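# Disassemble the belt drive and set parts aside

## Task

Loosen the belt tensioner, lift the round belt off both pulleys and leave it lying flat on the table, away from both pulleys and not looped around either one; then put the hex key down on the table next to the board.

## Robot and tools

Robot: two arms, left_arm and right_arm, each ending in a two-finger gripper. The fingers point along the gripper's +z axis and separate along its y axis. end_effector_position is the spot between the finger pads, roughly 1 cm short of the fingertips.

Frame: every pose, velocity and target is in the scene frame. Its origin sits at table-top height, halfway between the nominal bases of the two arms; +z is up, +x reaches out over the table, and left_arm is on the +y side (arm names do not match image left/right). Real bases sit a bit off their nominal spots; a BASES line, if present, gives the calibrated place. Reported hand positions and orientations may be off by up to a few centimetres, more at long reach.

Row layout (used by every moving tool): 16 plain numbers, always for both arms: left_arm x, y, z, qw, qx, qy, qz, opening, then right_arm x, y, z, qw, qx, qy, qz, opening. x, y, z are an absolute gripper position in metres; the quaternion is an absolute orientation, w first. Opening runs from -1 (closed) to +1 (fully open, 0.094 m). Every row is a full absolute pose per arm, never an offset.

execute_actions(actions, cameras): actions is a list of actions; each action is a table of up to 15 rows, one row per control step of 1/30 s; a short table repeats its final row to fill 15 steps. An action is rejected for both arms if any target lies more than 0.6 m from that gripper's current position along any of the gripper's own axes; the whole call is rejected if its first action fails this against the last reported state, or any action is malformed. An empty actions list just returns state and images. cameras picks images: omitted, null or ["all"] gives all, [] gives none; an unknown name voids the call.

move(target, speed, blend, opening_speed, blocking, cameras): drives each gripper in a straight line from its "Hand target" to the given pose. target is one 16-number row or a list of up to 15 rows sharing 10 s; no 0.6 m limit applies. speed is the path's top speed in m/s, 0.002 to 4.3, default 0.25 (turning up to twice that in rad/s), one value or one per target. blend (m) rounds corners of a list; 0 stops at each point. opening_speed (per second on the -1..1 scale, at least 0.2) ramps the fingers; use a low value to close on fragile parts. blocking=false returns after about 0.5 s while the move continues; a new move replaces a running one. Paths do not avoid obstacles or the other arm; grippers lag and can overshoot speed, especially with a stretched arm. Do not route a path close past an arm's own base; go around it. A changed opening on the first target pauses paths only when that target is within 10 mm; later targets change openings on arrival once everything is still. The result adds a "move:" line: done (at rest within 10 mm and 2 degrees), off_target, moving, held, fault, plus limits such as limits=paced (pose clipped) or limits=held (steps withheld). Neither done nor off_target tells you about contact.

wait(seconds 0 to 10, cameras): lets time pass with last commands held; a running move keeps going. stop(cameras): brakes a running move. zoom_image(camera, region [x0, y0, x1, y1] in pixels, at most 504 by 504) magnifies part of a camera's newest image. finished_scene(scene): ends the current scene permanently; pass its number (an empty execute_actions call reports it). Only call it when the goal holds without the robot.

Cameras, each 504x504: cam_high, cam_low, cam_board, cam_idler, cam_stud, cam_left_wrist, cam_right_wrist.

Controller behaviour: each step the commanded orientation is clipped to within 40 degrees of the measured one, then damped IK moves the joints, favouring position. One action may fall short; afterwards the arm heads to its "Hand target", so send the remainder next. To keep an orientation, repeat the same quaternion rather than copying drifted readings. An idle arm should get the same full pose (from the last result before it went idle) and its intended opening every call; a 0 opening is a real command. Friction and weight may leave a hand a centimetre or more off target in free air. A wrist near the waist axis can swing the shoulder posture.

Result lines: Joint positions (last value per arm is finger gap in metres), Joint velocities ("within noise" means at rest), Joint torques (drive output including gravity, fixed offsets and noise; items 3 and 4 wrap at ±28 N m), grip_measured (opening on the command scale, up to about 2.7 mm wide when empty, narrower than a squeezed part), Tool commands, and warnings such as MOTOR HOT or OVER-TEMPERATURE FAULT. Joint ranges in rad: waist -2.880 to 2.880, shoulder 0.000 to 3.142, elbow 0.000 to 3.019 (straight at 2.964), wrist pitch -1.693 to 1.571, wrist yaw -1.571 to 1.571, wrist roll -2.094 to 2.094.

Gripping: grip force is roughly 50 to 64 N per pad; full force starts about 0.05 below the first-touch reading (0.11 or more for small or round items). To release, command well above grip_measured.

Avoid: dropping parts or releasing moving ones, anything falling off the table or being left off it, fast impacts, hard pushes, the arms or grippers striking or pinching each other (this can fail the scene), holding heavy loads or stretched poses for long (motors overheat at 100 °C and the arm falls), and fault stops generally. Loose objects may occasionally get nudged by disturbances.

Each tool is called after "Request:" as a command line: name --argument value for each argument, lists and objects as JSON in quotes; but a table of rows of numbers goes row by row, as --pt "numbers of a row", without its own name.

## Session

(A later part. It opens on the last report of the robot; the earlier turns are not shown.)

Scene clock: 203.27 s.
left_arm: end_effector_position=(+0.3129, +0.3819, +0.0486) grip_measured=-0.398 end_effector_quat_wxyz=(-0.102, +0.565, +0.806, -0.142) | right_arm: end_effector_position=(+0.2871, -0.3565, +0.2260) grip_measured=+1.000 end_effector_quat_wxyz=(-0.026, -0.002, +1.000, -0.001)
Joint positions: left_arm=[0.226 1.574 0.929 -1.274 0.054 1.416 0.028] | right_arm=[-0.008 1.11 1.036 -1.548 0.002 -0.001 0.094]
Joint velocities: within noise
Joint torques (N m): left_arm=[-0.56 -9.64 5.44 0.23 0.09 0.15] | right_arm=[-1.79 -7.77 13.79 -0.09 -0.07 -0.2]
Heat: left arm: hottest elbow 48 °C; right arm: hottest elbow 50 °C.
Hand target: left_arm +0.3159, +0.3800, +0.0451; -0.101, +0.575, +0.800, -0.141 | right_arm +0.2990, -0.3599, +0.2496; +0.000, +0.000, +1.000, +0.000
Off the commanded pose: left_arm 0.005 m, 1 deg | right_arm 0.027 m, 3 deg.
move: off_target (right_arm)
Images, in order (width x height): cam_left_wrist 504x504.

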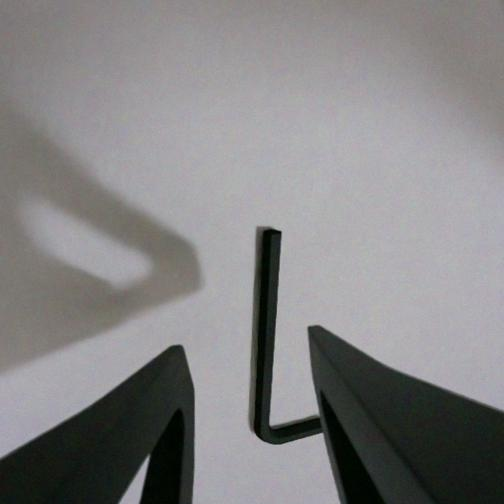

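Request:
move --target '[0.299, 0.375, 0.022, -0.1013, 0.5746, 0.7998, -0.141, -0.4, 0.30, -0.36, 0.25, 0, 0, 1, 0, 1]' --speed 0.1 --cameras '["cam_left_wrist"]'

Scene clock: 213.30 s.
left_arm: end_effector_position=(+0.3010, +0.3789, +0.0281) grip_measured=-0.398 end_effector_quat_wxyz=(-0.098, +0.567, +0.806, -0.138) | right_arm: end_effector_position=(+0.2871, -0.3565, +0.2260) grip_measured=+1.000 end_effector_quat_wxyz=(-0.026, -0.002, +1.000, -0.001)
Joint positions: left_arm=[0.223 1.575 0.865 -1.196 0.054 1.416 0.028] | right_arm=[-0.008 1.11 1.036 -1.548 0.002 -0.001 0.094]
Joint velocities: within noise
Joint torques (N m): left_arm=[-0.85 -9.11 4.45 0.28 0.15 0.11] | right_arm=[-1.73 -7.71 13.81 -0.13 -0.08 -0.19]
Heat: left arm: hottest elbow 47 °C; right arm: hottest elbow 52 °C.
Hand target: left_arm +0.2988, +0.3750, +0.0221; -0.101, +0.575, +0.800, -0.141 | right_arm +0.2990, -0.3599, +0.2496; +0.000, +0.000, +1.000, +0.000
Off the commanded pose: left_arm 0.007 m, 1 deg | right_arm 0.027 m, 3 deg.
move: off_target (right_arm)
Images, in order (width x height): cam_left_wrist 504x504.

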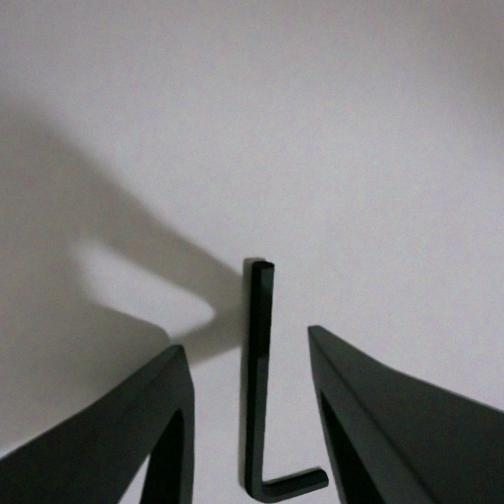

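Request:
move --target '[0.291, 0.3725, 0.010, -0.1013, 0.5746, 0.7998, -0.141, -0.6, 0.30, -0.36, 0.25, 0, 0, 1, 0, 1]' --speed 0.08 --cameras '["cam_left_wrist"]'

Scene clock: 218.10 s.
left_arm: end_effector_position=(+0.2982, +0.3780, +0.0213) grip_measured=-0.598 end_effector_quat_wxyz=(-0.095, +0.568, +0.806, -0.135) | right_arm: end_effector_position=(+0.2871, -0.3565, +0.2260) grip_measured=+1.000 end_effector_quat_wxyz=(-0.026, -0.002, +1.000, -0.001)
Joint positions: left_arm=[0.222 1.577 0.845 -1.167 0.054 1.416 0.019] | right_arm=[-0.008 1.11 1.036 -1.548 0.002 -0.001 0.094]
Joint velocities: within noise
Joint torques (N m): left_arm=[-1.03 -8.64 3.34 0.64 0.18 0.09] | right_arm=[-1.61 -7.71 13.83 -0.12 -0.08 -0.19]
Heat: left arm: hottest elbow 46 °C; right arm: hottest elbow 53 °C.
Hand target: left_arm +0.2906, +0.3726, +0.0106; -0.101, +0.575, +0.800, -0.141 | right_arm +0.2990, -0.3599, +0.2496; +0.000, +0.000, +1.000, +0.000
Off the commanded pose: left_arm 0.014 m, 1 deg | right_arm 0.027 m, 3 deg.
move: off_target (left_arm, right_arm)
Images, in order (width x height): cam_left_wrist 504x504.

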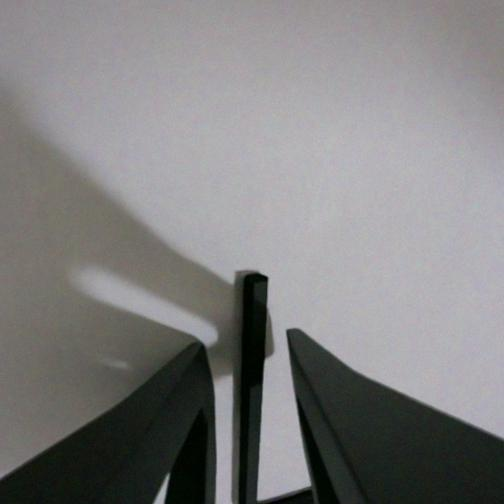

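Request:
move --target '[0.285, 0.3685, 0.001, -0.1013, 0.5746, 0.7998, -0.141, -0.6, 0.30, -0.36, 0.25, 0, 0, 1, 0, 1]' --speed 0.08 --cameras '["cam_left_wrist"]'

Scene clock: 222.60 s.
left_arm: end_effector_position=(+0.2972, +0.3778, +0.0207) grip_measured=-0.599 end_effector_quat_wxyz=(-0.089, +0.570, +0.807, -0.129) | right_arm: end_effector_position=(+0.2871, -0.3565, +0.2260) grip_measured=+1.000 end_effector_quat_wxyz=(-0.026, -0.002, +1.000, -0.001)
Joint positions: left_arm=[0.221 1.564 0.832 -1.15 0.053 1.416 0.019] | right_arm=[-0.008 1.11 1.036 -1.548 0.002 -0.001 0.094]
Joint velocities: within noise
Joint torques (N m): left_arm=[-1.55 -7.24 2.43 1.09 0.29 0.02] | right_arm=[-1.79 -7.82 13.81 -0.16 -0.07 -0.19]
Heat: left arm: hottest elbow 46 °C; right arm: hottest elbow 54 °C.
Hand target: left_arm +0.2841, +0.3691, +0.0027; -0.101, +0.574, +0.800, -0.141 | right_arm +0.2990, -0.3599, +0.2496; +0.000, +0.000, +1.000, +0.000
Off the commanded pose: left_arm 0.025 m, 2 deg | right_arm 0.027 m, 3 deg.
move: off_target (left_arm, right_arm)
Images, in order (width x height): cam_left_wrist 504x504.

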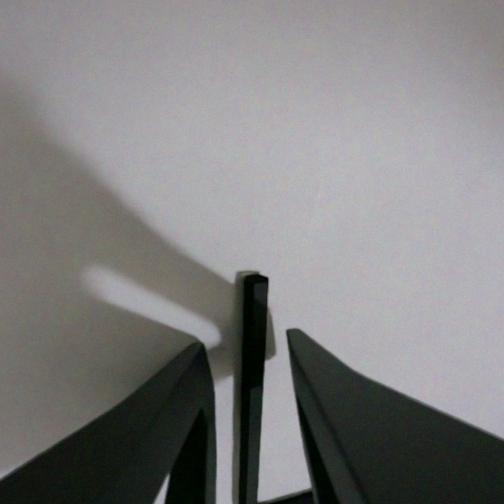

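Request:
move --target '[0.287, 0.3700, 0.004, -0.1013, 0.5746, 0.7998, -0.141, -0.84, 0.30, -0.36, 0.25, 0, 0, 1, 0, 1]' --speed 0.08 --opening_speed 0.4 --cameras '["cam_left_wrist"]'

Scene clock: 228.97 s.
left_arm: end_effector_position=(+0.3000, +0.3790, +0.0198) grip_measured=-0.837 end_effector_quat_wxyz=(-0.087, +0.571, +0.807, -0.123) | right_arm: end_effector_position=(+0.2871, -0.3565, +0.2260) grip_measured=+1.000 end_effector_quat_wxyz=(-0.026, -0.002, +1.000, -0.001)
Joint positions: left_arm=[0.221 1.564 0.832 -1.137 0.048 1.416 0.008] | right_arm=[-0.008 1.11 1.036 -1.548 0.002 -0.001 0.094]
Joint velocities: within noise
Joint torques (N m): left_arm=[-1.32 -7.3 3.1 0.46 0.42 0.05] | right_arm=[-1.73 -7.65 13.75 -0.13 -0.08 -0.19]
Heat: left arm: hottest elbow 45 °C; right arm: hottest elbow 55 °C.
Hand target: left_arm +0.2865, +0.3705, +0.0052; -0.102, +0.574, +0.800, -0.141 | right_arm +0.2990, -0.3599, +0.2496; +0.000, +0.000, +1.000, +0.000
Off the commanded pose: left_arm 0.022 m, 3 deg | right_arm 0.027 m, 3 deg.
move: off_target (left_arm, right_arm)
Images, in order (width x height): cam_left_wrist 504x504.

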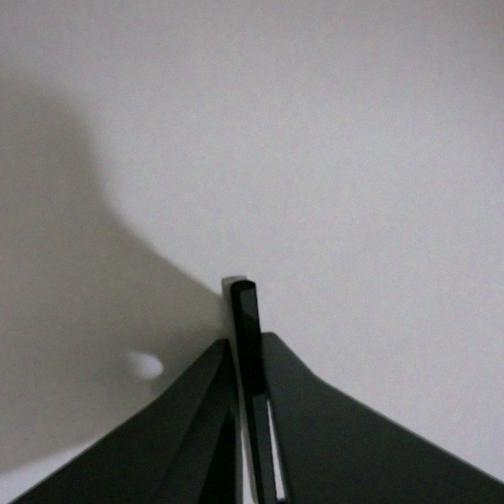

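Request:
move --target '[0.290, 0.3720, 0.004, -0.1013, 0.5746, 0.7998, -0.141, -1.0, 0.30, -0.36, 0.25, 0, 0, 1, 0, 1]' --speed 0.08 --opening_speed 0.4 --cameras '["cam_left_wrist"]'

Scene clock: 232.63 s.
left_arm: end_effector_position=(+0.3000, +0.3788, +0.0198) grip_measured=-0.930 end_effector_quat_wxyz=(-0.086, +0.571, +0.807, -0.123) | right_arm: end_effector_position=(+0.2871, -0.3565, +0.2260) grip_measured=+1.000 end_effector_quat_wxyz=(-0.026, -0.002, +1.000, -0.001)
Joint positions: left_arm=[0.221 1.564 0.832 -1.137 0.05 1.416 0.003] | right_arm=[-0.008 1.11 1.036 -1.548 0.002 -0.001 0.094]
Joint velocities: within noise
Joint torques (N m): left_arm=[-0.91 -6.65 3.7 0.29 0.33 0.08] | right_arm=[-1.73 -7.77 13.79 -0.1 -0.08 -0.19]
Heat: left arm: hottest elbow 45 °C; right arm: hottest elbow 56 °C.
Hand target: left_arm +0.2895, +0.3723, +0.0051; -0.101, +0.574, +0.800, -0.141 | right_arm +0.2990, -0.3599, +0.2496; +0.000, +0.000, +1.000, +0.000
Off the commanded pose: left_arm 0.020 m, 3 deg | right_arm 0.027 m, 3 deg.
move: off_target (left_arm, right_arm)
Images, in order (width x height): cam_left_wrist 504x504.

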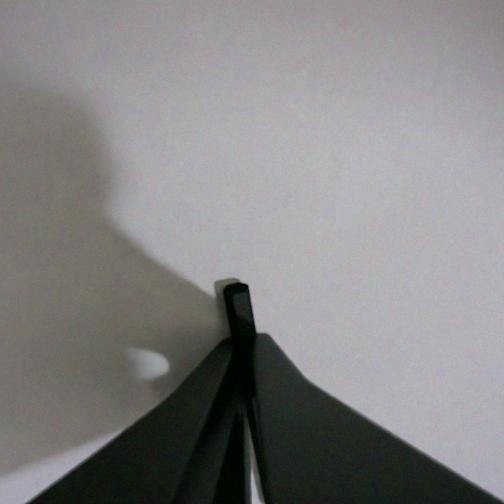

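Request:
move --target '[0.300, 0.3720, 0.18, -0.1013, 0.5746, 0.7998, -0.141, -1.0, 0.30, -0.30, 0.25, 0, 0, 1, 0, 1]' --speed 0.2 --cameras '["cam_left_wrist", "cam_low", "cam_high"]'

Scene clock: 237.27 s.
left_arm: end_effector_position=(+0.2835, +0.3733, +0.1612) grip_measured=-0.933 end_effector_quat_wxyz=(-0.118, +0.567, +0.800, -0.158) | right_arm: end_effector_position=(+0.2863, -0.3060, +0.2310) grip_measured=+1.000 end_effector_quat_wxyz=(-0.019, +0.001, +1.000, -0.002)
Joint positions: left_arm=[0.214 1.379 1.039 -1.624 0.054 1.416 0.003] | right_arm=[0.166 1.11 1.049 -1.548 -0.003 0.179 0.094]
Joint velocities: within noise
Joint torques (N m): left_arm=[-0.85 -9.58 9.88 -0.75 0.26 0.05] | right_arm=[0.44 -6.53 13.63 0.05 0.07 -0.03]
Heat: left arm: hottest elbow 45 °C; right arm: hottest elbow 57 °C.
Hand target: left_arm +0.2990, +0.3719, +0.1799; -0.101, +0.575, +0.800, -0.141 | right_arm +0.2992, -0.3001, +0.2497; +0.000, +0.000, +1.000, +0.000
Off the commanded pose: left_arm 0.025 m, 3 deg | right_arm 0.024 m, 2 deg.
move: off_target (left_arm, right_arm)
Images, in order (width x height): cam_high 504x504, cam_low 504x504, cam_left_wrist 504x504.

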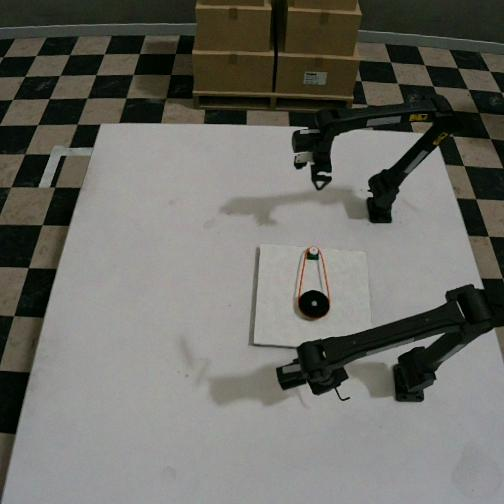

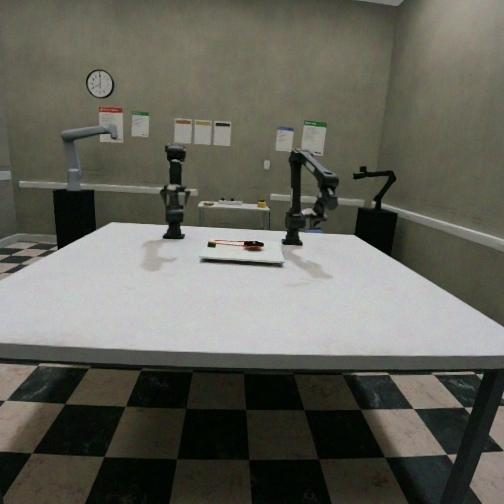

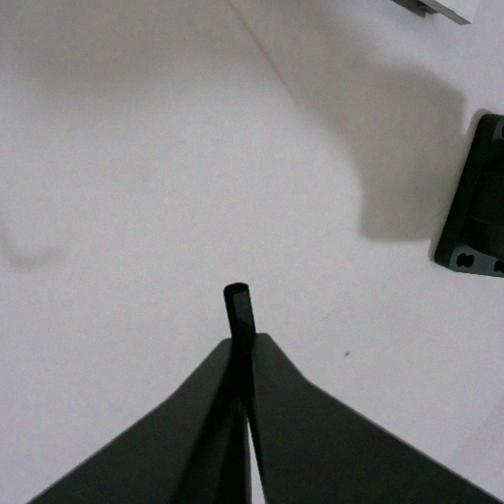

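Request:
move --pt "0.27 0.15 0.22 0.5661 0.7707 0.2356 0.1730 -1.0 0.32 -0.36 0.25 0 0 1 0 1" --pt "0.24 -0.148 0.18 0.5661 0.7707 0.2356 0.1730 -1.0 0.32 -0.36 0.25 0 0 1 0 1" --speed 0.25 --blend 0.05

Scene clock: 261.20 s.
left_arm: end_effector_position=(+0.2321, -0.1244, +0.1529) grip_measured=-0.933 end_effector_quat_wxyz=(+0.537, +0.792, +0.234, +0.173) | right_arm: end_effector_position=(+0.3024, -0.3556, +0.2326) grip_measured=+1.000 end_effector_quat_wxyz=(-0.022, -0.002, +1.000, +0.000)
Joint positions: left_arm=[-1.128 1.384 0.589 0.417 -0.185 1.523 0.003] | right_arm=[-0.007 1.145 1.079 -1.548 -0.001 0 0.094]
Joint velocities: within noise
Joint torques (N m): left_arm=[-0.21 -8.23 10.15 2.77 -0.08 -0.14] | right_arm=[-1.73 -6.71 13.61 0.42 0.04 -0.19]
Heat: left arm: hottest elbow 48 °C; right arm: hottest elbow 67 °C.
Hand target: left_arm +0.2388, -0.1457, +0.1805; +0.566, +0.771, +0.235, +0.173 | right_arm +0.3190, -0.3599, +0.2499; +0.000, +0.000, +1.000, +0.000
Off the commanded pose: left_arm 0.037 m, 4 deg | right_arm 0.025 m, 3 deg.
move: off_target (left_arm, right_arm)

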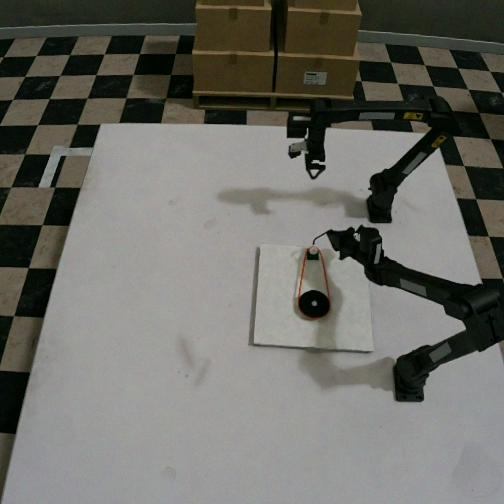

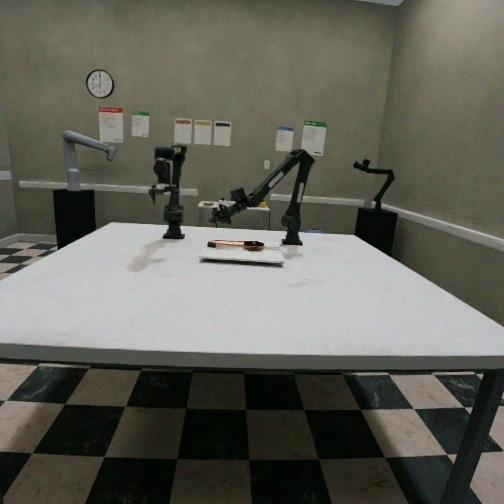

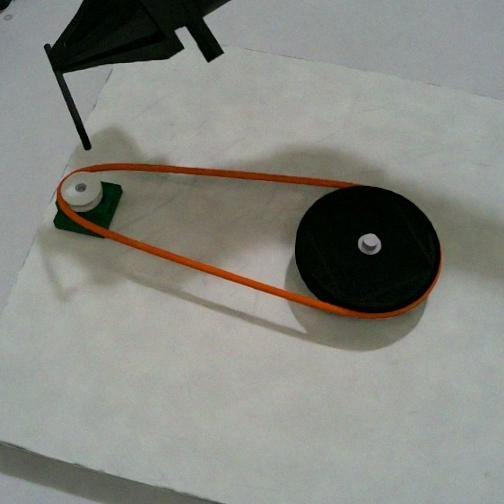

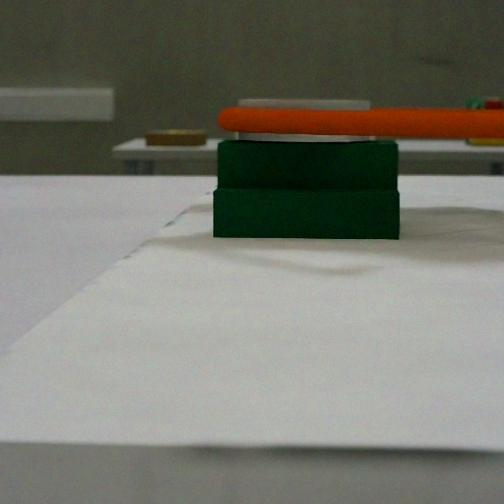

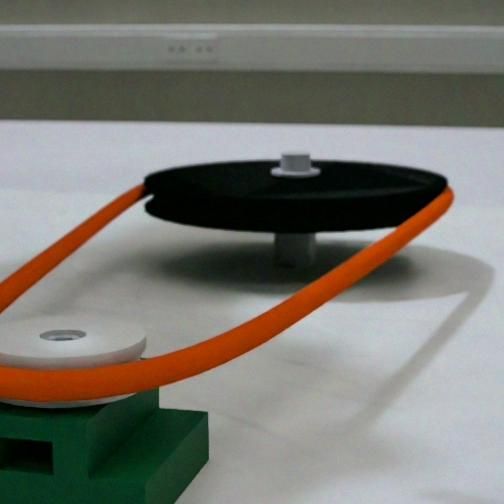

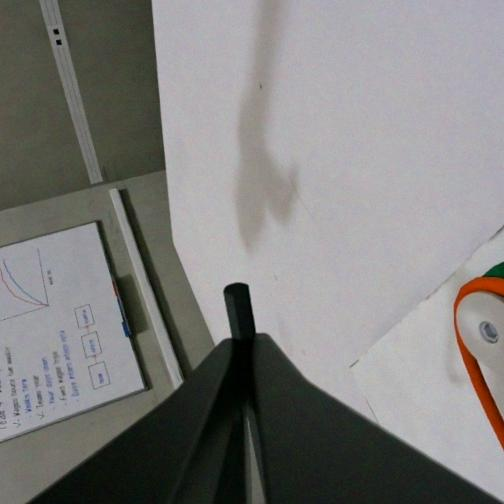

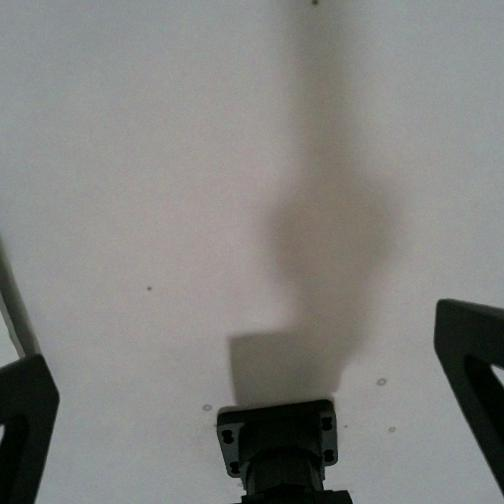

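Request:
zoom_image --camera "cam_board" --region '[20, 20, 180, 180]'

Request:
zoom_image --camera "cam_high" --region '[270, 200, 400, 330]'

Request:
zoom_image --camera "cam_low" --region '[180, 170, 300, 290]'

Scaled by 3.150.

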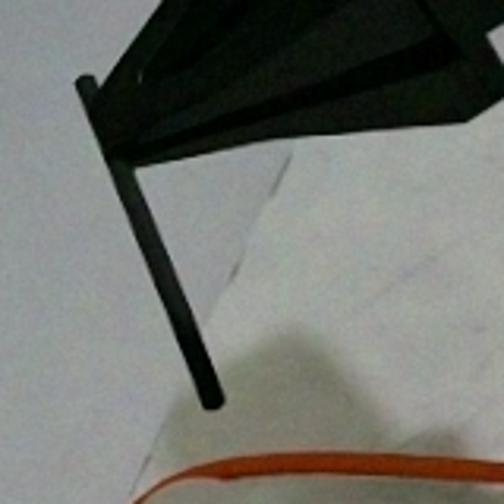

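Scaled by 3.877.

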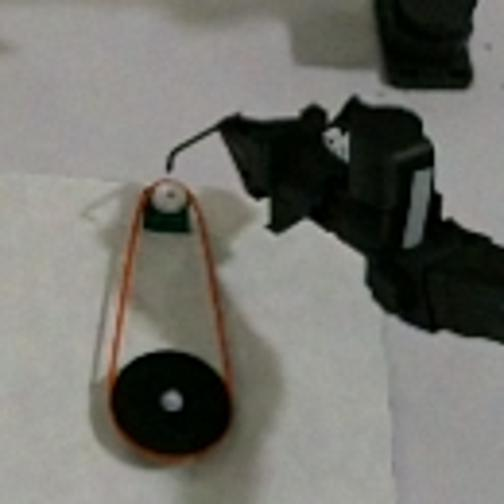

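Scaled by 4.200.

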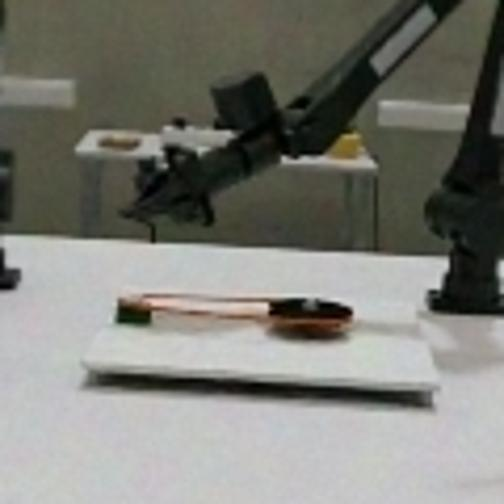

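Request:
move --target '[0.238, -0.155, 0.125, 0.5661, 0.7707, 0.2356, 0.1730, -1.0, 0.32, -0.36, 0.25, 0, 0, 1, 0, 1]' --speed 0.15

Scene clock: 270.83 s.
left_arm: end_effector_position=(+0.2383, -0.1404, +0.1116) grip_measured=-0.933 end_effector_quat_wxyz=(+0.547, +0.784, +0.236, +0.177) | right_arm: end_effector_position=(+0.3024, -0.3556, +0.2326) grip_measured=+1.000 end_effector_quat_wxyz=(-0.022, -0.002, +1.000, +0.000)
Joint positions: left_arm=[-1.132 1.556 0.589 0.613 -0.196 1.519 0.003] | right_arm=[-0.007 1.145 1.079 -1.548 -0.001 0 0.094]
Joint velocities: within noise
Joint torques (N m): left_arm=[-0.79 -9.88 7.27 2.8 -0.06 -0.14] | right_arm=[-1.73 -6.65 13.63 0.39 0.04 -0.19]
Heat: left arm: hottest elbow 51 °C; right arm: hottest elbow 69 °C.
Hand target: left_arm +0.2377, -0.1543, +0.1253; +0.566, +0.771, +0.236, +0.173 | right_arm +0.3190, -0.3599, +0.2499; +0.000, +0.000, +1.000, +0.000
Off the commanded pose: left_arm 0.020 m, 3 deg | right_arm 0.025 m, 3 deg.
move: off_target (left_arm, right_arm)

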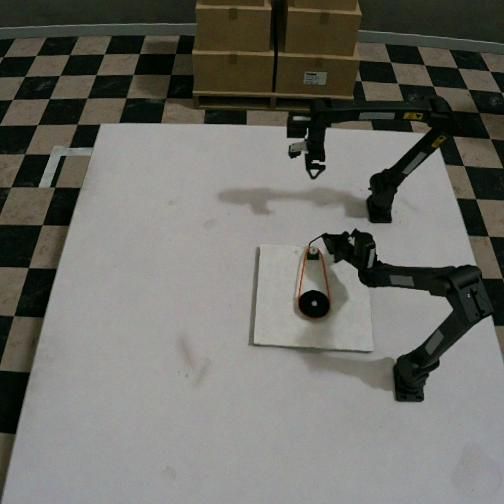

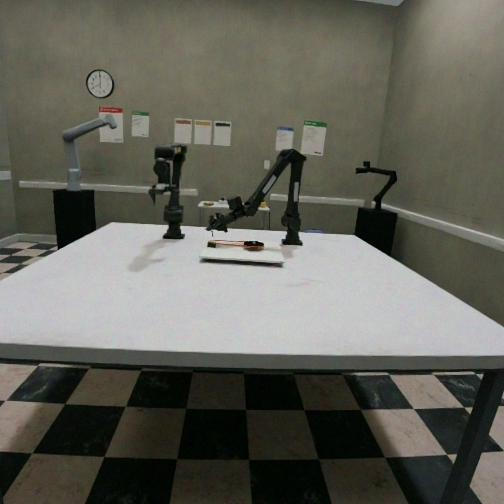

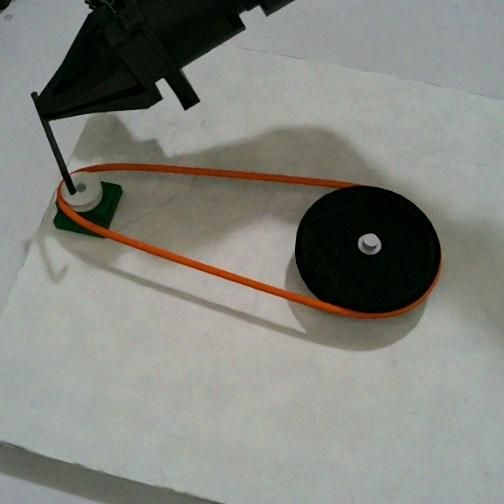

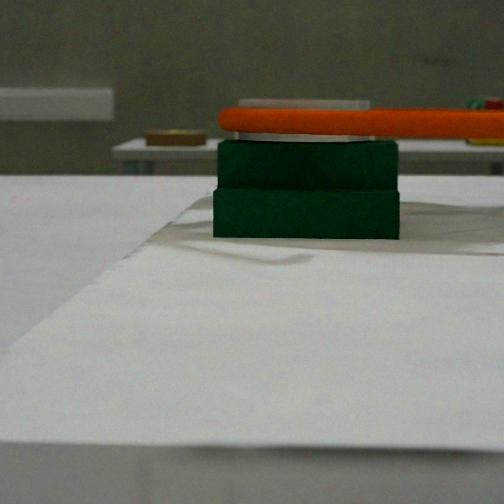

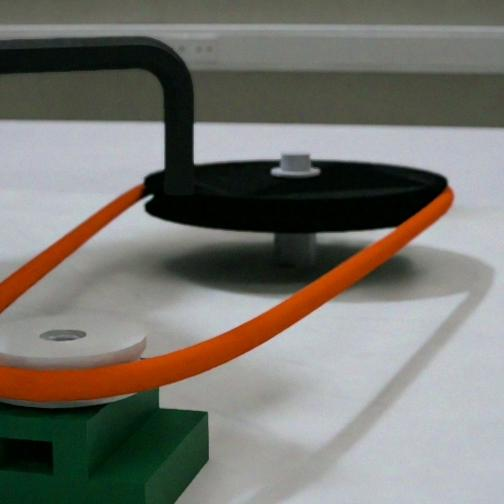

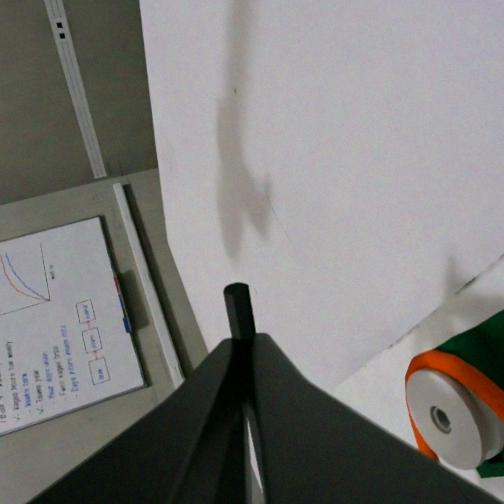

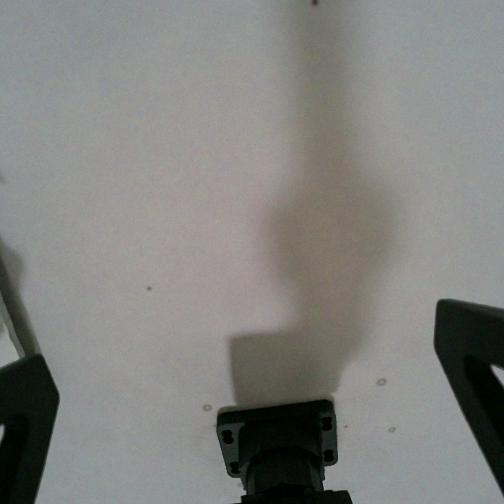

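Request:
move --target '[0.216, -0.155, 0.112, 0.5661, 0.7707, 0.2356, 0.1730, -1.0, 0.32, -0.36, 0.20, 0, 0, 1, 0, 1]' --speed 0.15 --cameras '["cam_board", "cam_idler", "cam_stud", "cam_left_wrist"]'

Scene clock: 277.47 s.
left_arm: end_effector_position=(+0.2197, -0.1516, +0.1122) grip_measured=-0.933 end_effector_quat_wxyz=(+0.559, +0.775, +0.234, +0.178) | right_arm: end_effector_position=(+0.3177, -0.3557, +0.2054) grip_measured=+1.000 end_effector_quat_wxyz=(+0.001, -0.002, +1.000, +0.000)
Joint positions: left_arm=[-1.189 1.577 0.589 0.661 -0.248 1.503 0.003] | right_arm=[-0.008 1.164 1.022 -1.427 -0.001 0 0.094]
Joint velocities: within noise
Joint torques (N m): left_arm=[-0.67 -9.7 5.29 2.81 -0.09 -0.15] | right_arm=[-1.85 -7.12 8.57 0.96 0.01 -0.19]
Heat: left arm: hottest elbow 50 °C; right arm: hottest elbow 69 °C.
Hand target: left_arm +0.2159, -0.1549, +0.1119; +0.566, +0.771, +0.236, +0.173 | right_arm +0.3198, -0.3600, +0.2000; +0.000, +0.000, +1.000, +0.000
Off the commanded pose: left_arm 0.005 m, 1 deg | right_arm 0.007 m, 0 deg.
move: done
Images, in order (width x height): cam_board 504x504, cam_idler 504x504, cam_stud 504x504, cam_left_wrist 504x504.

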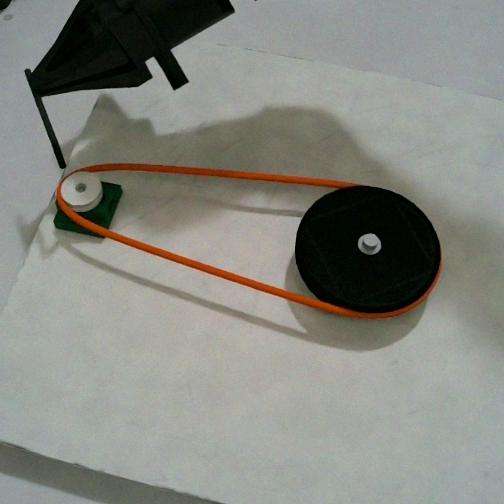

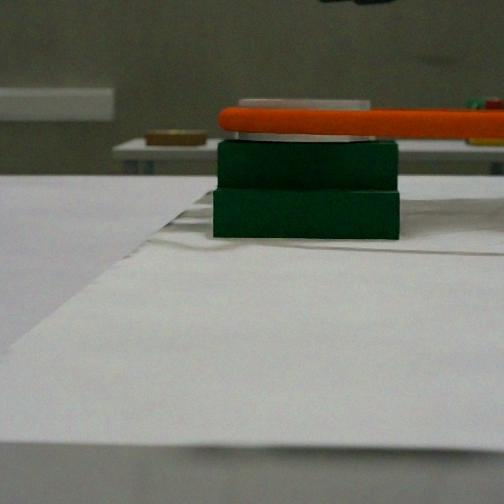

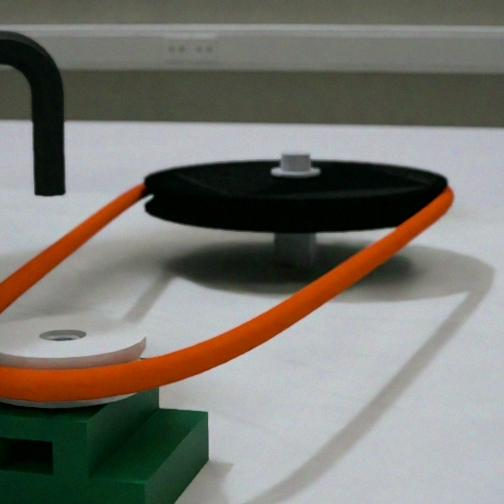

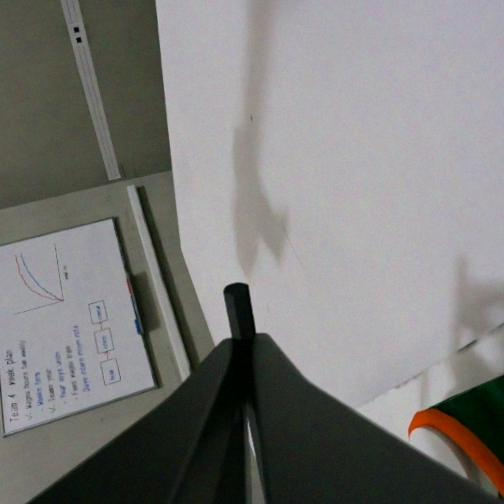

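Request:
move --target '[0.219, -0.152, 0.094, 0.5661, 0.7707, 0.2356, 0.1730, -1.0, 0.32, -0.36, 0.20, 0, 0, 1, 0, 1]' --speed 0.1 --cameras '["cam_board", "cam_idler", "cam_stud"]'

Scene clock: 289.13 s.
left_arm: end_effector_position=(+0.2194, -0.1528, +0.0965) grip_measured=-0.933 end_effector_quat_wxyz=(+0.562, +0.774, +0.233, +0.176) | right_arm: end_effector_position=(+0.3178, -0.3557, +0.2054) grip_measured=+1.000 end_effector_quat_wxyz=(+0.001, -0.002, +1.000, +0.000)
Joint positions: left_arm=[-1.189 1.633 0.582 0.73 -0.244 1.502 0.003] | right_arm=[-0.008 1.164 1.022 -1.426 -0.001 -0.001 0.094]
Joint velocities: within noise
Joint torques (N m): left_arm=[0.21 -10.05 4.55 2.77 0.12 -0.11] | right_arm=[-1.73 -7.36 8.51 0.98 -0.01 -0.19]
Heat: left arm: hottest elbow 49 °C; right arm: hottest elbow 66 °C.
Hand target: left_arm +0.2189, -0.1520, +0.0941; +0.566, +0.771, +0.236, +0.173 | right_arm +0.3198, -0.3599, +0.2000; +0.000, +0.000, +1.000, +0.000
Off the commanded pose: left_arm 0.003 m, 1 deg | right_arm 0.007 m, 0 deg.
move: done
Images, in order (width x height): cam_board 504x504, cam_idler 504x504, cam_stud 504x504.

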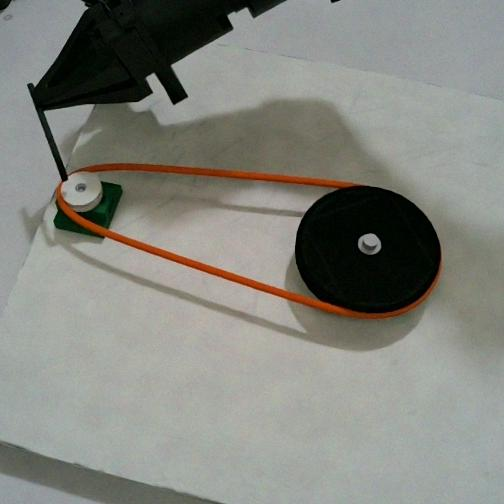

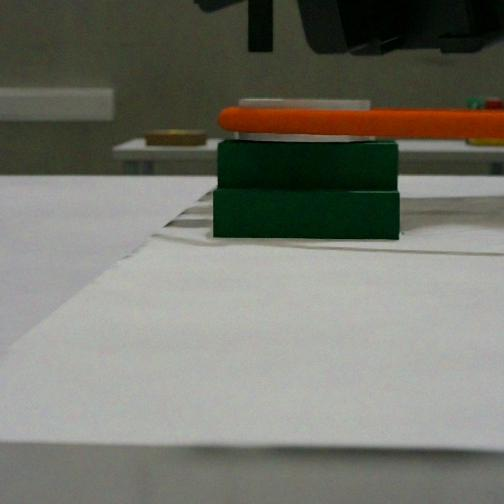

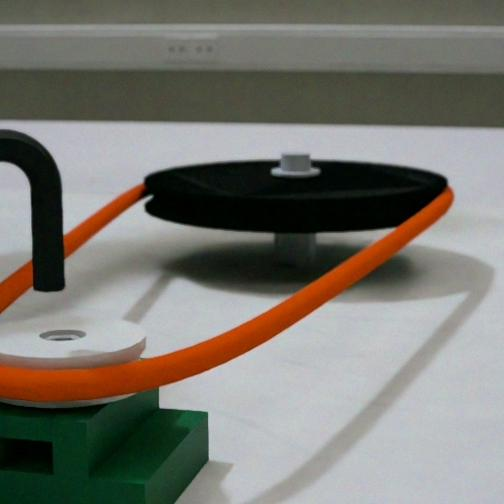

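Request:
move --target '[0.2205, -0.141, 0.092, 0.5661, 0.7707, 0.2356, 0.1730, -1.0, 0.32, -0.36, 0.20, 0, 0, 1, 0, 1]' --speed 0.1 --cameras '["cam_board", "cam_idler", "cam_stud"]'

Scene clock: 298.70 s.
left_arm: end_effector_position=(+0.2155, -0.1445, +0.0895) grip_measured=-0.933 end_effector_quat_wxyz=(+0.560, +0.777, +0.230, +0.172) | right_arm: end_effector_position=(+0.3178, -0.3557, +0.2054) grip_measured=+1.000 end_effector_quat_wxyz=(+0.001, -0.002, +1.000, +0.000)
Joint positions: left_arm=[-1.187 1.633 0.555 0.748 -0.231 1.502 0.003] | right_arm=[-0.008 1.164 1.022 -1.426 -0.001 -0.001 0.094]
Joint velocities: within noise
Joint torques (N m): left_arm=[1.26 -10.87 4.27 2.71 0.13 -0.07] | right_arm=[-1.73 -7.36 8.54 0.95 0.01 -0.19]
Heat: left arm: hottest elbow 48 °C; right arm: hottest elbow 64 °C.
Hand target: left_arm +0.2204, -0.1411, +0.0921; +0.566, +0.771, +0.235, +0.173 | right_arm +0.3198, -0.3599, +0.2000; +0.000, +0.000, +1.000, +0.000
Off the commanded pose: left_arm 0.007 m, 1 deg | right_arm 0.007 m, 0 deg.
move: done
Images, in order (width x height): cam_board 504x504, cam_idler 504x504, cam_stud 504x504.

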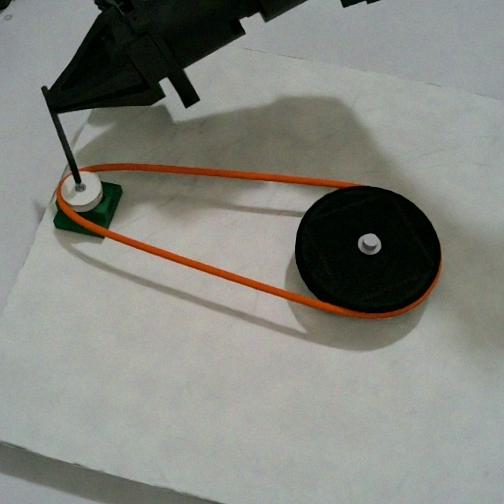

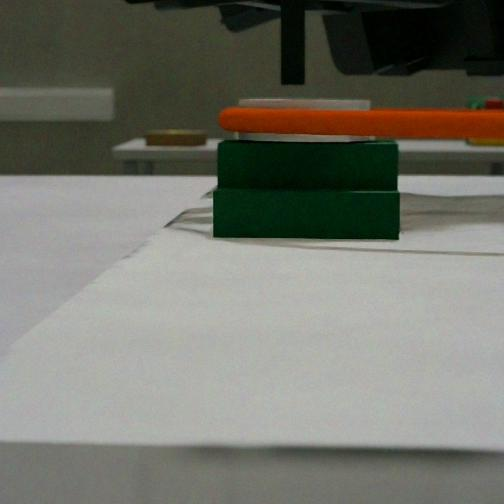

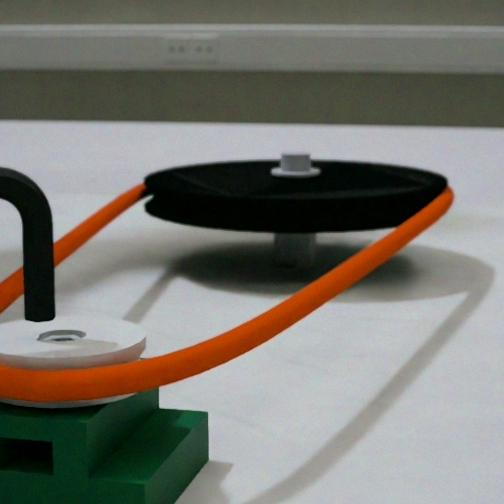

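Request:
move --target '[0.2265, -0.1375, 0.0935, 0.5661, 0.7707, 0.2356, 0.1730, -1.0, 0.32, -0.36, 0.20, 0, 0, 1, 0, 1]' --speed 0.1 --cameras '["cam_board", "cam_idler", "cam_stud"]'

Scene clock: 303.63 s.
left_arm: end_effector_position=(+0.2224, -0.1419, +0.0894) grip_measured=-0.933 end_effector_quat_wxyz=(+0.560, +0.777, +0.233, +0.170) | right_arm: end_effector_position=(+0.3178, -0.3558, +0.2054) grip_measured=+1.000 end_effector_quat_wxyz=(+0.001, -0.002, +1.000, +0.000)
Joint positions: left_arm=[-1.167 1.633 0.555 0.749 -0.214 1.502 0.003] | right_arm=[-0.008 1.164 1.022 -1.426 -0.001 -0.001 0.094]
Joint velocities: within noise
Joint torques (N m): left_arm=[1.14 -11.4 4.11 2.67 0.11 -0.02] | right_arm=[-1.67 -7.3 8.5 0.92 0.02 -0.18]
Heat: left arm: hottest elbow 48 °C; right arm: hottest elbow 63 °C.
Hand target: left_arm +0.2264, -0.1377, +0.0936; +0.566, +0.771, +0.236, +0.173 | right_arm +0.3198, -0.3600, +0.2000; +0.000, +0.000, +1.000, +0.000
Off the commanded pose: left_arm 0.007 m, 1 deg | right_arm 0.007 m, 0 deg.
move: done
Images, in order (width x height): cam_board 504x504, cam_idler 504x504, cam_stud 504x504.

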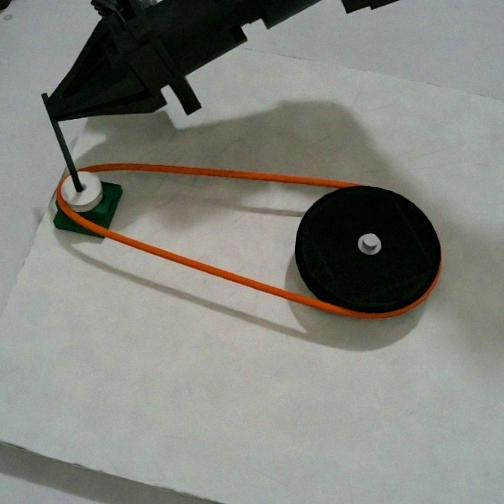

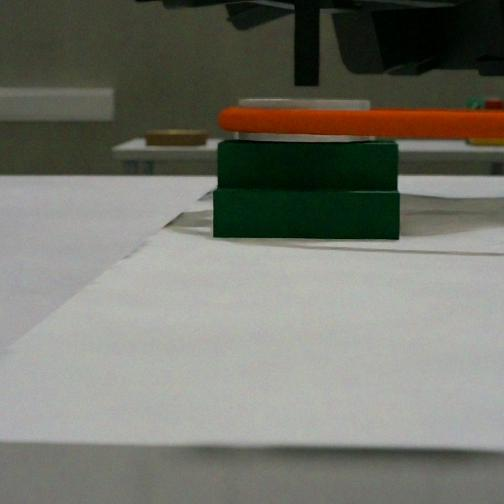

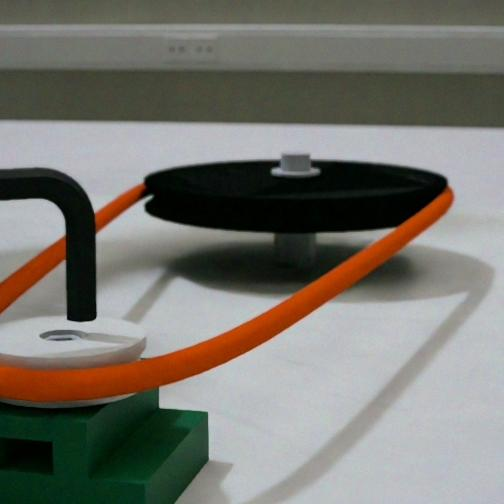

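Request:
move --target '[0.2155, -0.1375, 0.0935, 0.5661, 0.7707, 0.2356, 0.1730, -1.0, 0.32, -0.36, 0.20, 0, 0, 1, 0, 1]' --speed 0.1 --cameras '["cam_idler", "cam_stud"]'

Scene clock: 311.60 s.
left_arm: end_effector_position=(+0.2215, -0.1369, +0.0855) grip_measured=-0.933 end_effector_quat_wxyz=(+0.554, +0.778, +0.237, +0.177) | right_arm: end_effector_position=(+0.3178, -0.3558, +0.2054) grip_measured=+1.000 end_effector_quat_wxyz=(+0.001, -0.002, +1.000, +0.000)
Joint positions: left_arm=[-1.172 1.633 0.544 0.75 -0.234 1.502 0.003] | right_arm=[-0.008 1.164 1.022 -1.426 -0.001 -0.001 0.094]
Joint velocities: within noise
Joint torques (N m): left_arm=[-0.73 -11.99 4.08 2.65 -0.07 -0.11] | right_arm=[-1.9 -7.3 8.53 0.94 0.01 -0.19]
Heat: left arm: hottest elbow 47 °C; right arm: hottest elbow 62 °C.
Hand target: left_arm +0.2156, -0.1375, +0.0934; +0.566, +0.771, +0.236, +0.173 | right_arm +0.3198, -0.3600, +0.2000; +0.000, +0.000, +1.000, +0.000
Off the commanded pose: left_arm 0.010 m, 2 deg | right_arm 0.007 m, 0 deg.
move: done
Images, in order (width x height): cam_idler 504x504, cam_stud 504x504.

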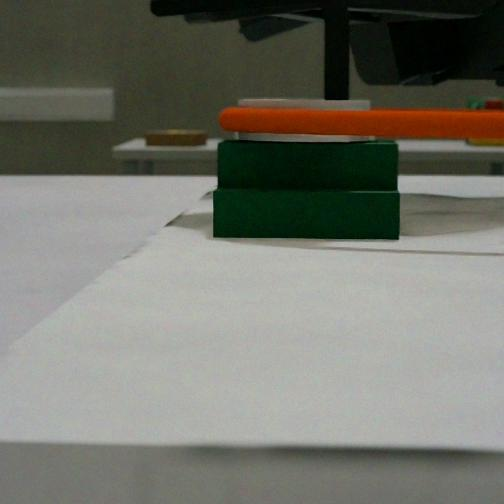

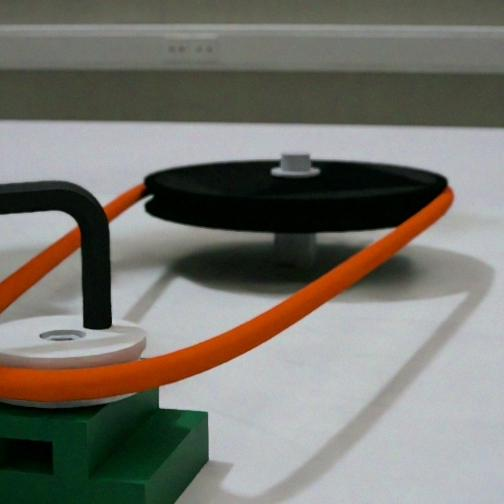

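Request:
move --target '[0.2135, -0.1475, 0.100, 0.5661, 0.7707, 0.2356, 0.1730, -1.0, 0.32, -0.36, 0.20, 0, 0, 1, 0, 1]' --speed 0.1 --cameras '["cam_idler", "cam_stud"]'

Scene clock: 320.27 s.
left_arm: end_effector_position=(+0.2161, -0.1388, +0.0854) grip_measured=-0.933 end_effector_quat_wxyz=(+0.554, +0.779, +0.235, +0.178) | right_arm: end_effector_position=(+0.3178, -0.3558, +0.2054) grip_measured=+1.000 end_effector_quat_wxyz=(+0.001, -0.002, +1.000, +0.000)
Joint positions: left_arm=[-1.187 1.633 0.544 0.749 -0.248 1.502 0.003] | right_arm=[-0.008 1.164 1.022 -1.426 -0.001 -0.001 0.094]
Joint velocities: within noise
Joint torques (N m): left_arm=[-0.85 -12.45 5.85 1.58 -0.08 -0.14] | right_arm=[-1.73 -7.36 8.53 0.95 0.01 -0.19]
Heat: left arm: hottest elbow 46 °C; right arm: hottest elbow 61 °C.
Hand target: left_arm +0.2134, -0.1472, +0.1000; +0.566, +0.771, +0.235, +0.173 | right_arm +0.3198, -0.3600, +0.2000; +0.000, +0.000, +1.000, +0.000
Off the commanded pose: left_arm 0.017 m, 2 deg | right_arm 0.007 m, 0 deg.
move: off_target (left_arm)
Images, in order (width x height): cam_idler 504x504, cam_stud 504x504.

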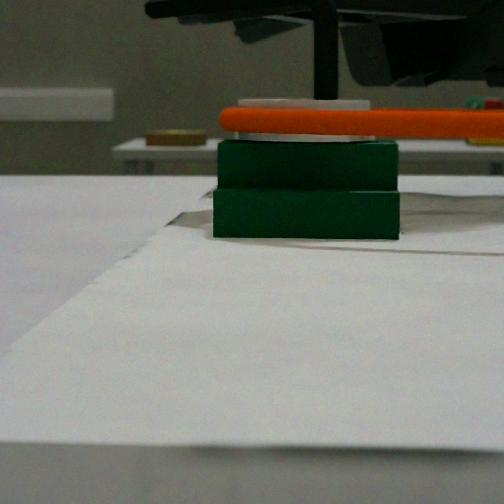

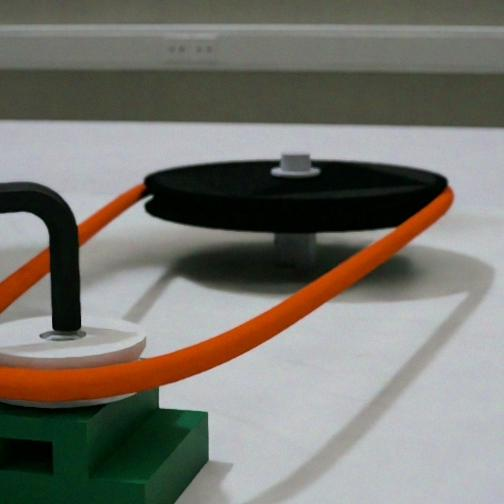

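Request:
move --pt "0.2150 -0.150 0.115 0.5661 0.7707 0.2356 0.1730 -1.0 0.32 -0.36 0.20 0 0 1 0 1" --pt "0.2145 -0.149 0.098 0.5661 0.7707 0.2356 0.1730 -1.0 0.32 -0.36 0.20 0 0 1 0 1" --speed 0.08 --cameras '["cam_idler", "cam_stud"]'

Scene clock: 324.80 s.
left_arm: end_effector_position=(+0.2157, -0.1373, +0.0895) grip_measured=-0.933 end_effector_quat_wxyz=(+0.550, +0.781, +0.235, +0.178) | right_arm: end_effector_position=(+0.3178, -0.3558, +0.2054) grip_measured=+1.000 end_effector_quat_wxyz=(+0.001, -0.002, +1.000, +0.000)
Joint positions: left_arm=[-1.187 1.61 0.544 0.718 -0.248 1.502 0.003] | right_arm=[-0.008 1.164 1.022 -1.426 -0.001 -0.001 0.094]
Joint velocities: within noise
Joint torques (N m): left_arm=[-0.67 -9.58 6.24 2.8 -0.04 -0.14] | right_arm=[-1.67 -7.3 8.55 0.96 0.01 -0.19]
Heat: left arm: hottest elbow 46 °C; right arm: hottest elbow 60 °C.
Hand target: left_arm +0.2143, -0.1486, +0.0982; +0.566, +0.771, +0.236, +0.173 | right_arm +0.3198, -0.3600, +0.2000; +0.000, +0.000, +1.000, +0.000
Off the commanded pose: left_arm 0.015 m, 2 deg | right_arm 0.007 m, 0 deg.
move: off_target (left_arm)
Images, in order (width x height): cam_idler 504x504, cam_stud 504x504.

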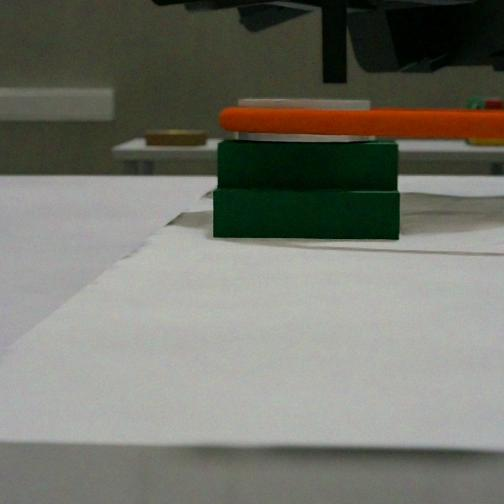

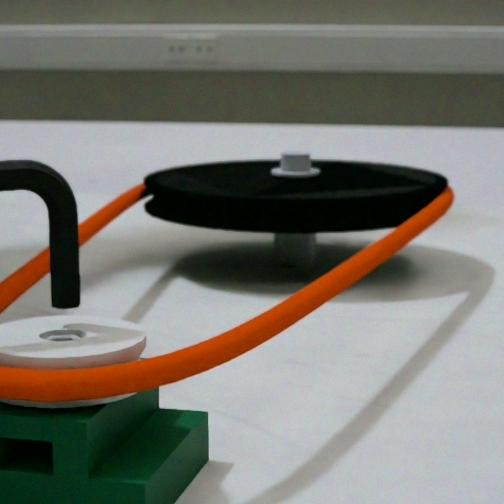

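Request:
move --pt "0.2150 -0.160 0.135 0.5661 0.7707 0.2356 0.1730 -1.0 0.32 -0.36 0.20 0 0 1 0 1" --pt "0.2145 -0.150 0.098 0.5661 0.7707 0.2356 0.1730 -1.0 0.32 -0.36 0.20 0 0 1 0 1" --speed 0.06 --cameras '["cam_idler", "cam_stud"]'

Scene clock: 334.30 s.
left_arm: end_effector_position=(+0.2157, -0.1444, +0.0949) grip_measured=-0.933 end_effector_quat_wxyz=(+0.556, +0.777, +0.234, +0.178) | right_arm: end_effector_position=(+0.3178, -0.3558, +0.2054) grip_measured=+1.000 end_effector_quat_wxyz=(+0.001, -0.002, +1.000, +0.000)
Joint positions: left_arm=[-1.193 1.613 0.56 0.717 -0.253 1.501 0.003] | right_arm=[-0.008 1.164 1.022 -1.426 -0.001 -0.001 0.094]
Joint velocities: within noise
Joint torques (N m): left_arm=[-0.21 -9.76 5.44 2.74 0.11 -0.12] | right_arm=[-1.79 -7.3 8.53 0.95 0.01 -0.19]
Heat: left arm: hottest elbow 47 °C; right arm: hottest elbow 59 °C.
Hand target: left_arm +0.2144, -0.1499, +0.0980; +0.566, +0.771, +0.236, +0.173 | right_arm +0.3198, -0.3600, +0.2000; +0.000, +0.000, +1.000, +0.000
Off the commanded pose: left_arm 0.007 m, 2 deg | right_arm 0.007 m, 0 deg.
move: done
Images, in order (width x height): cam_idler 504x504, cam_stud 504x504.

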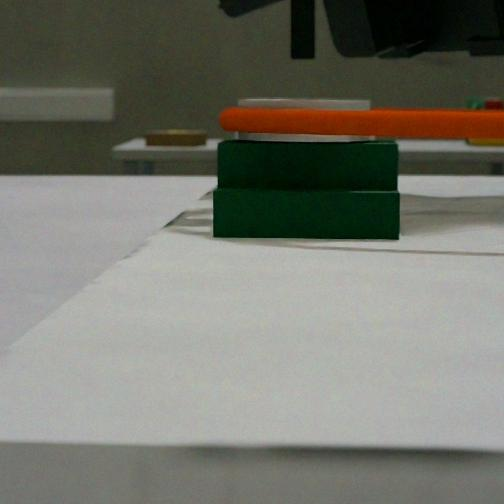

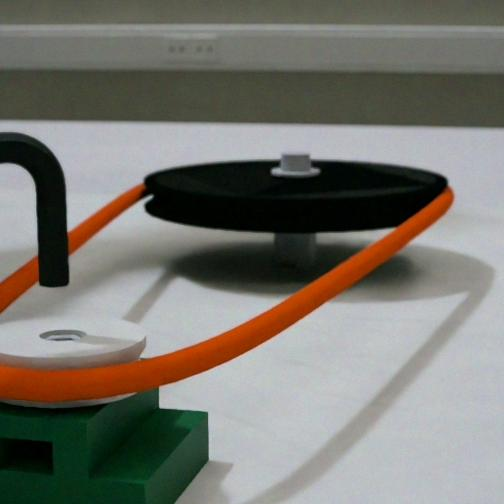

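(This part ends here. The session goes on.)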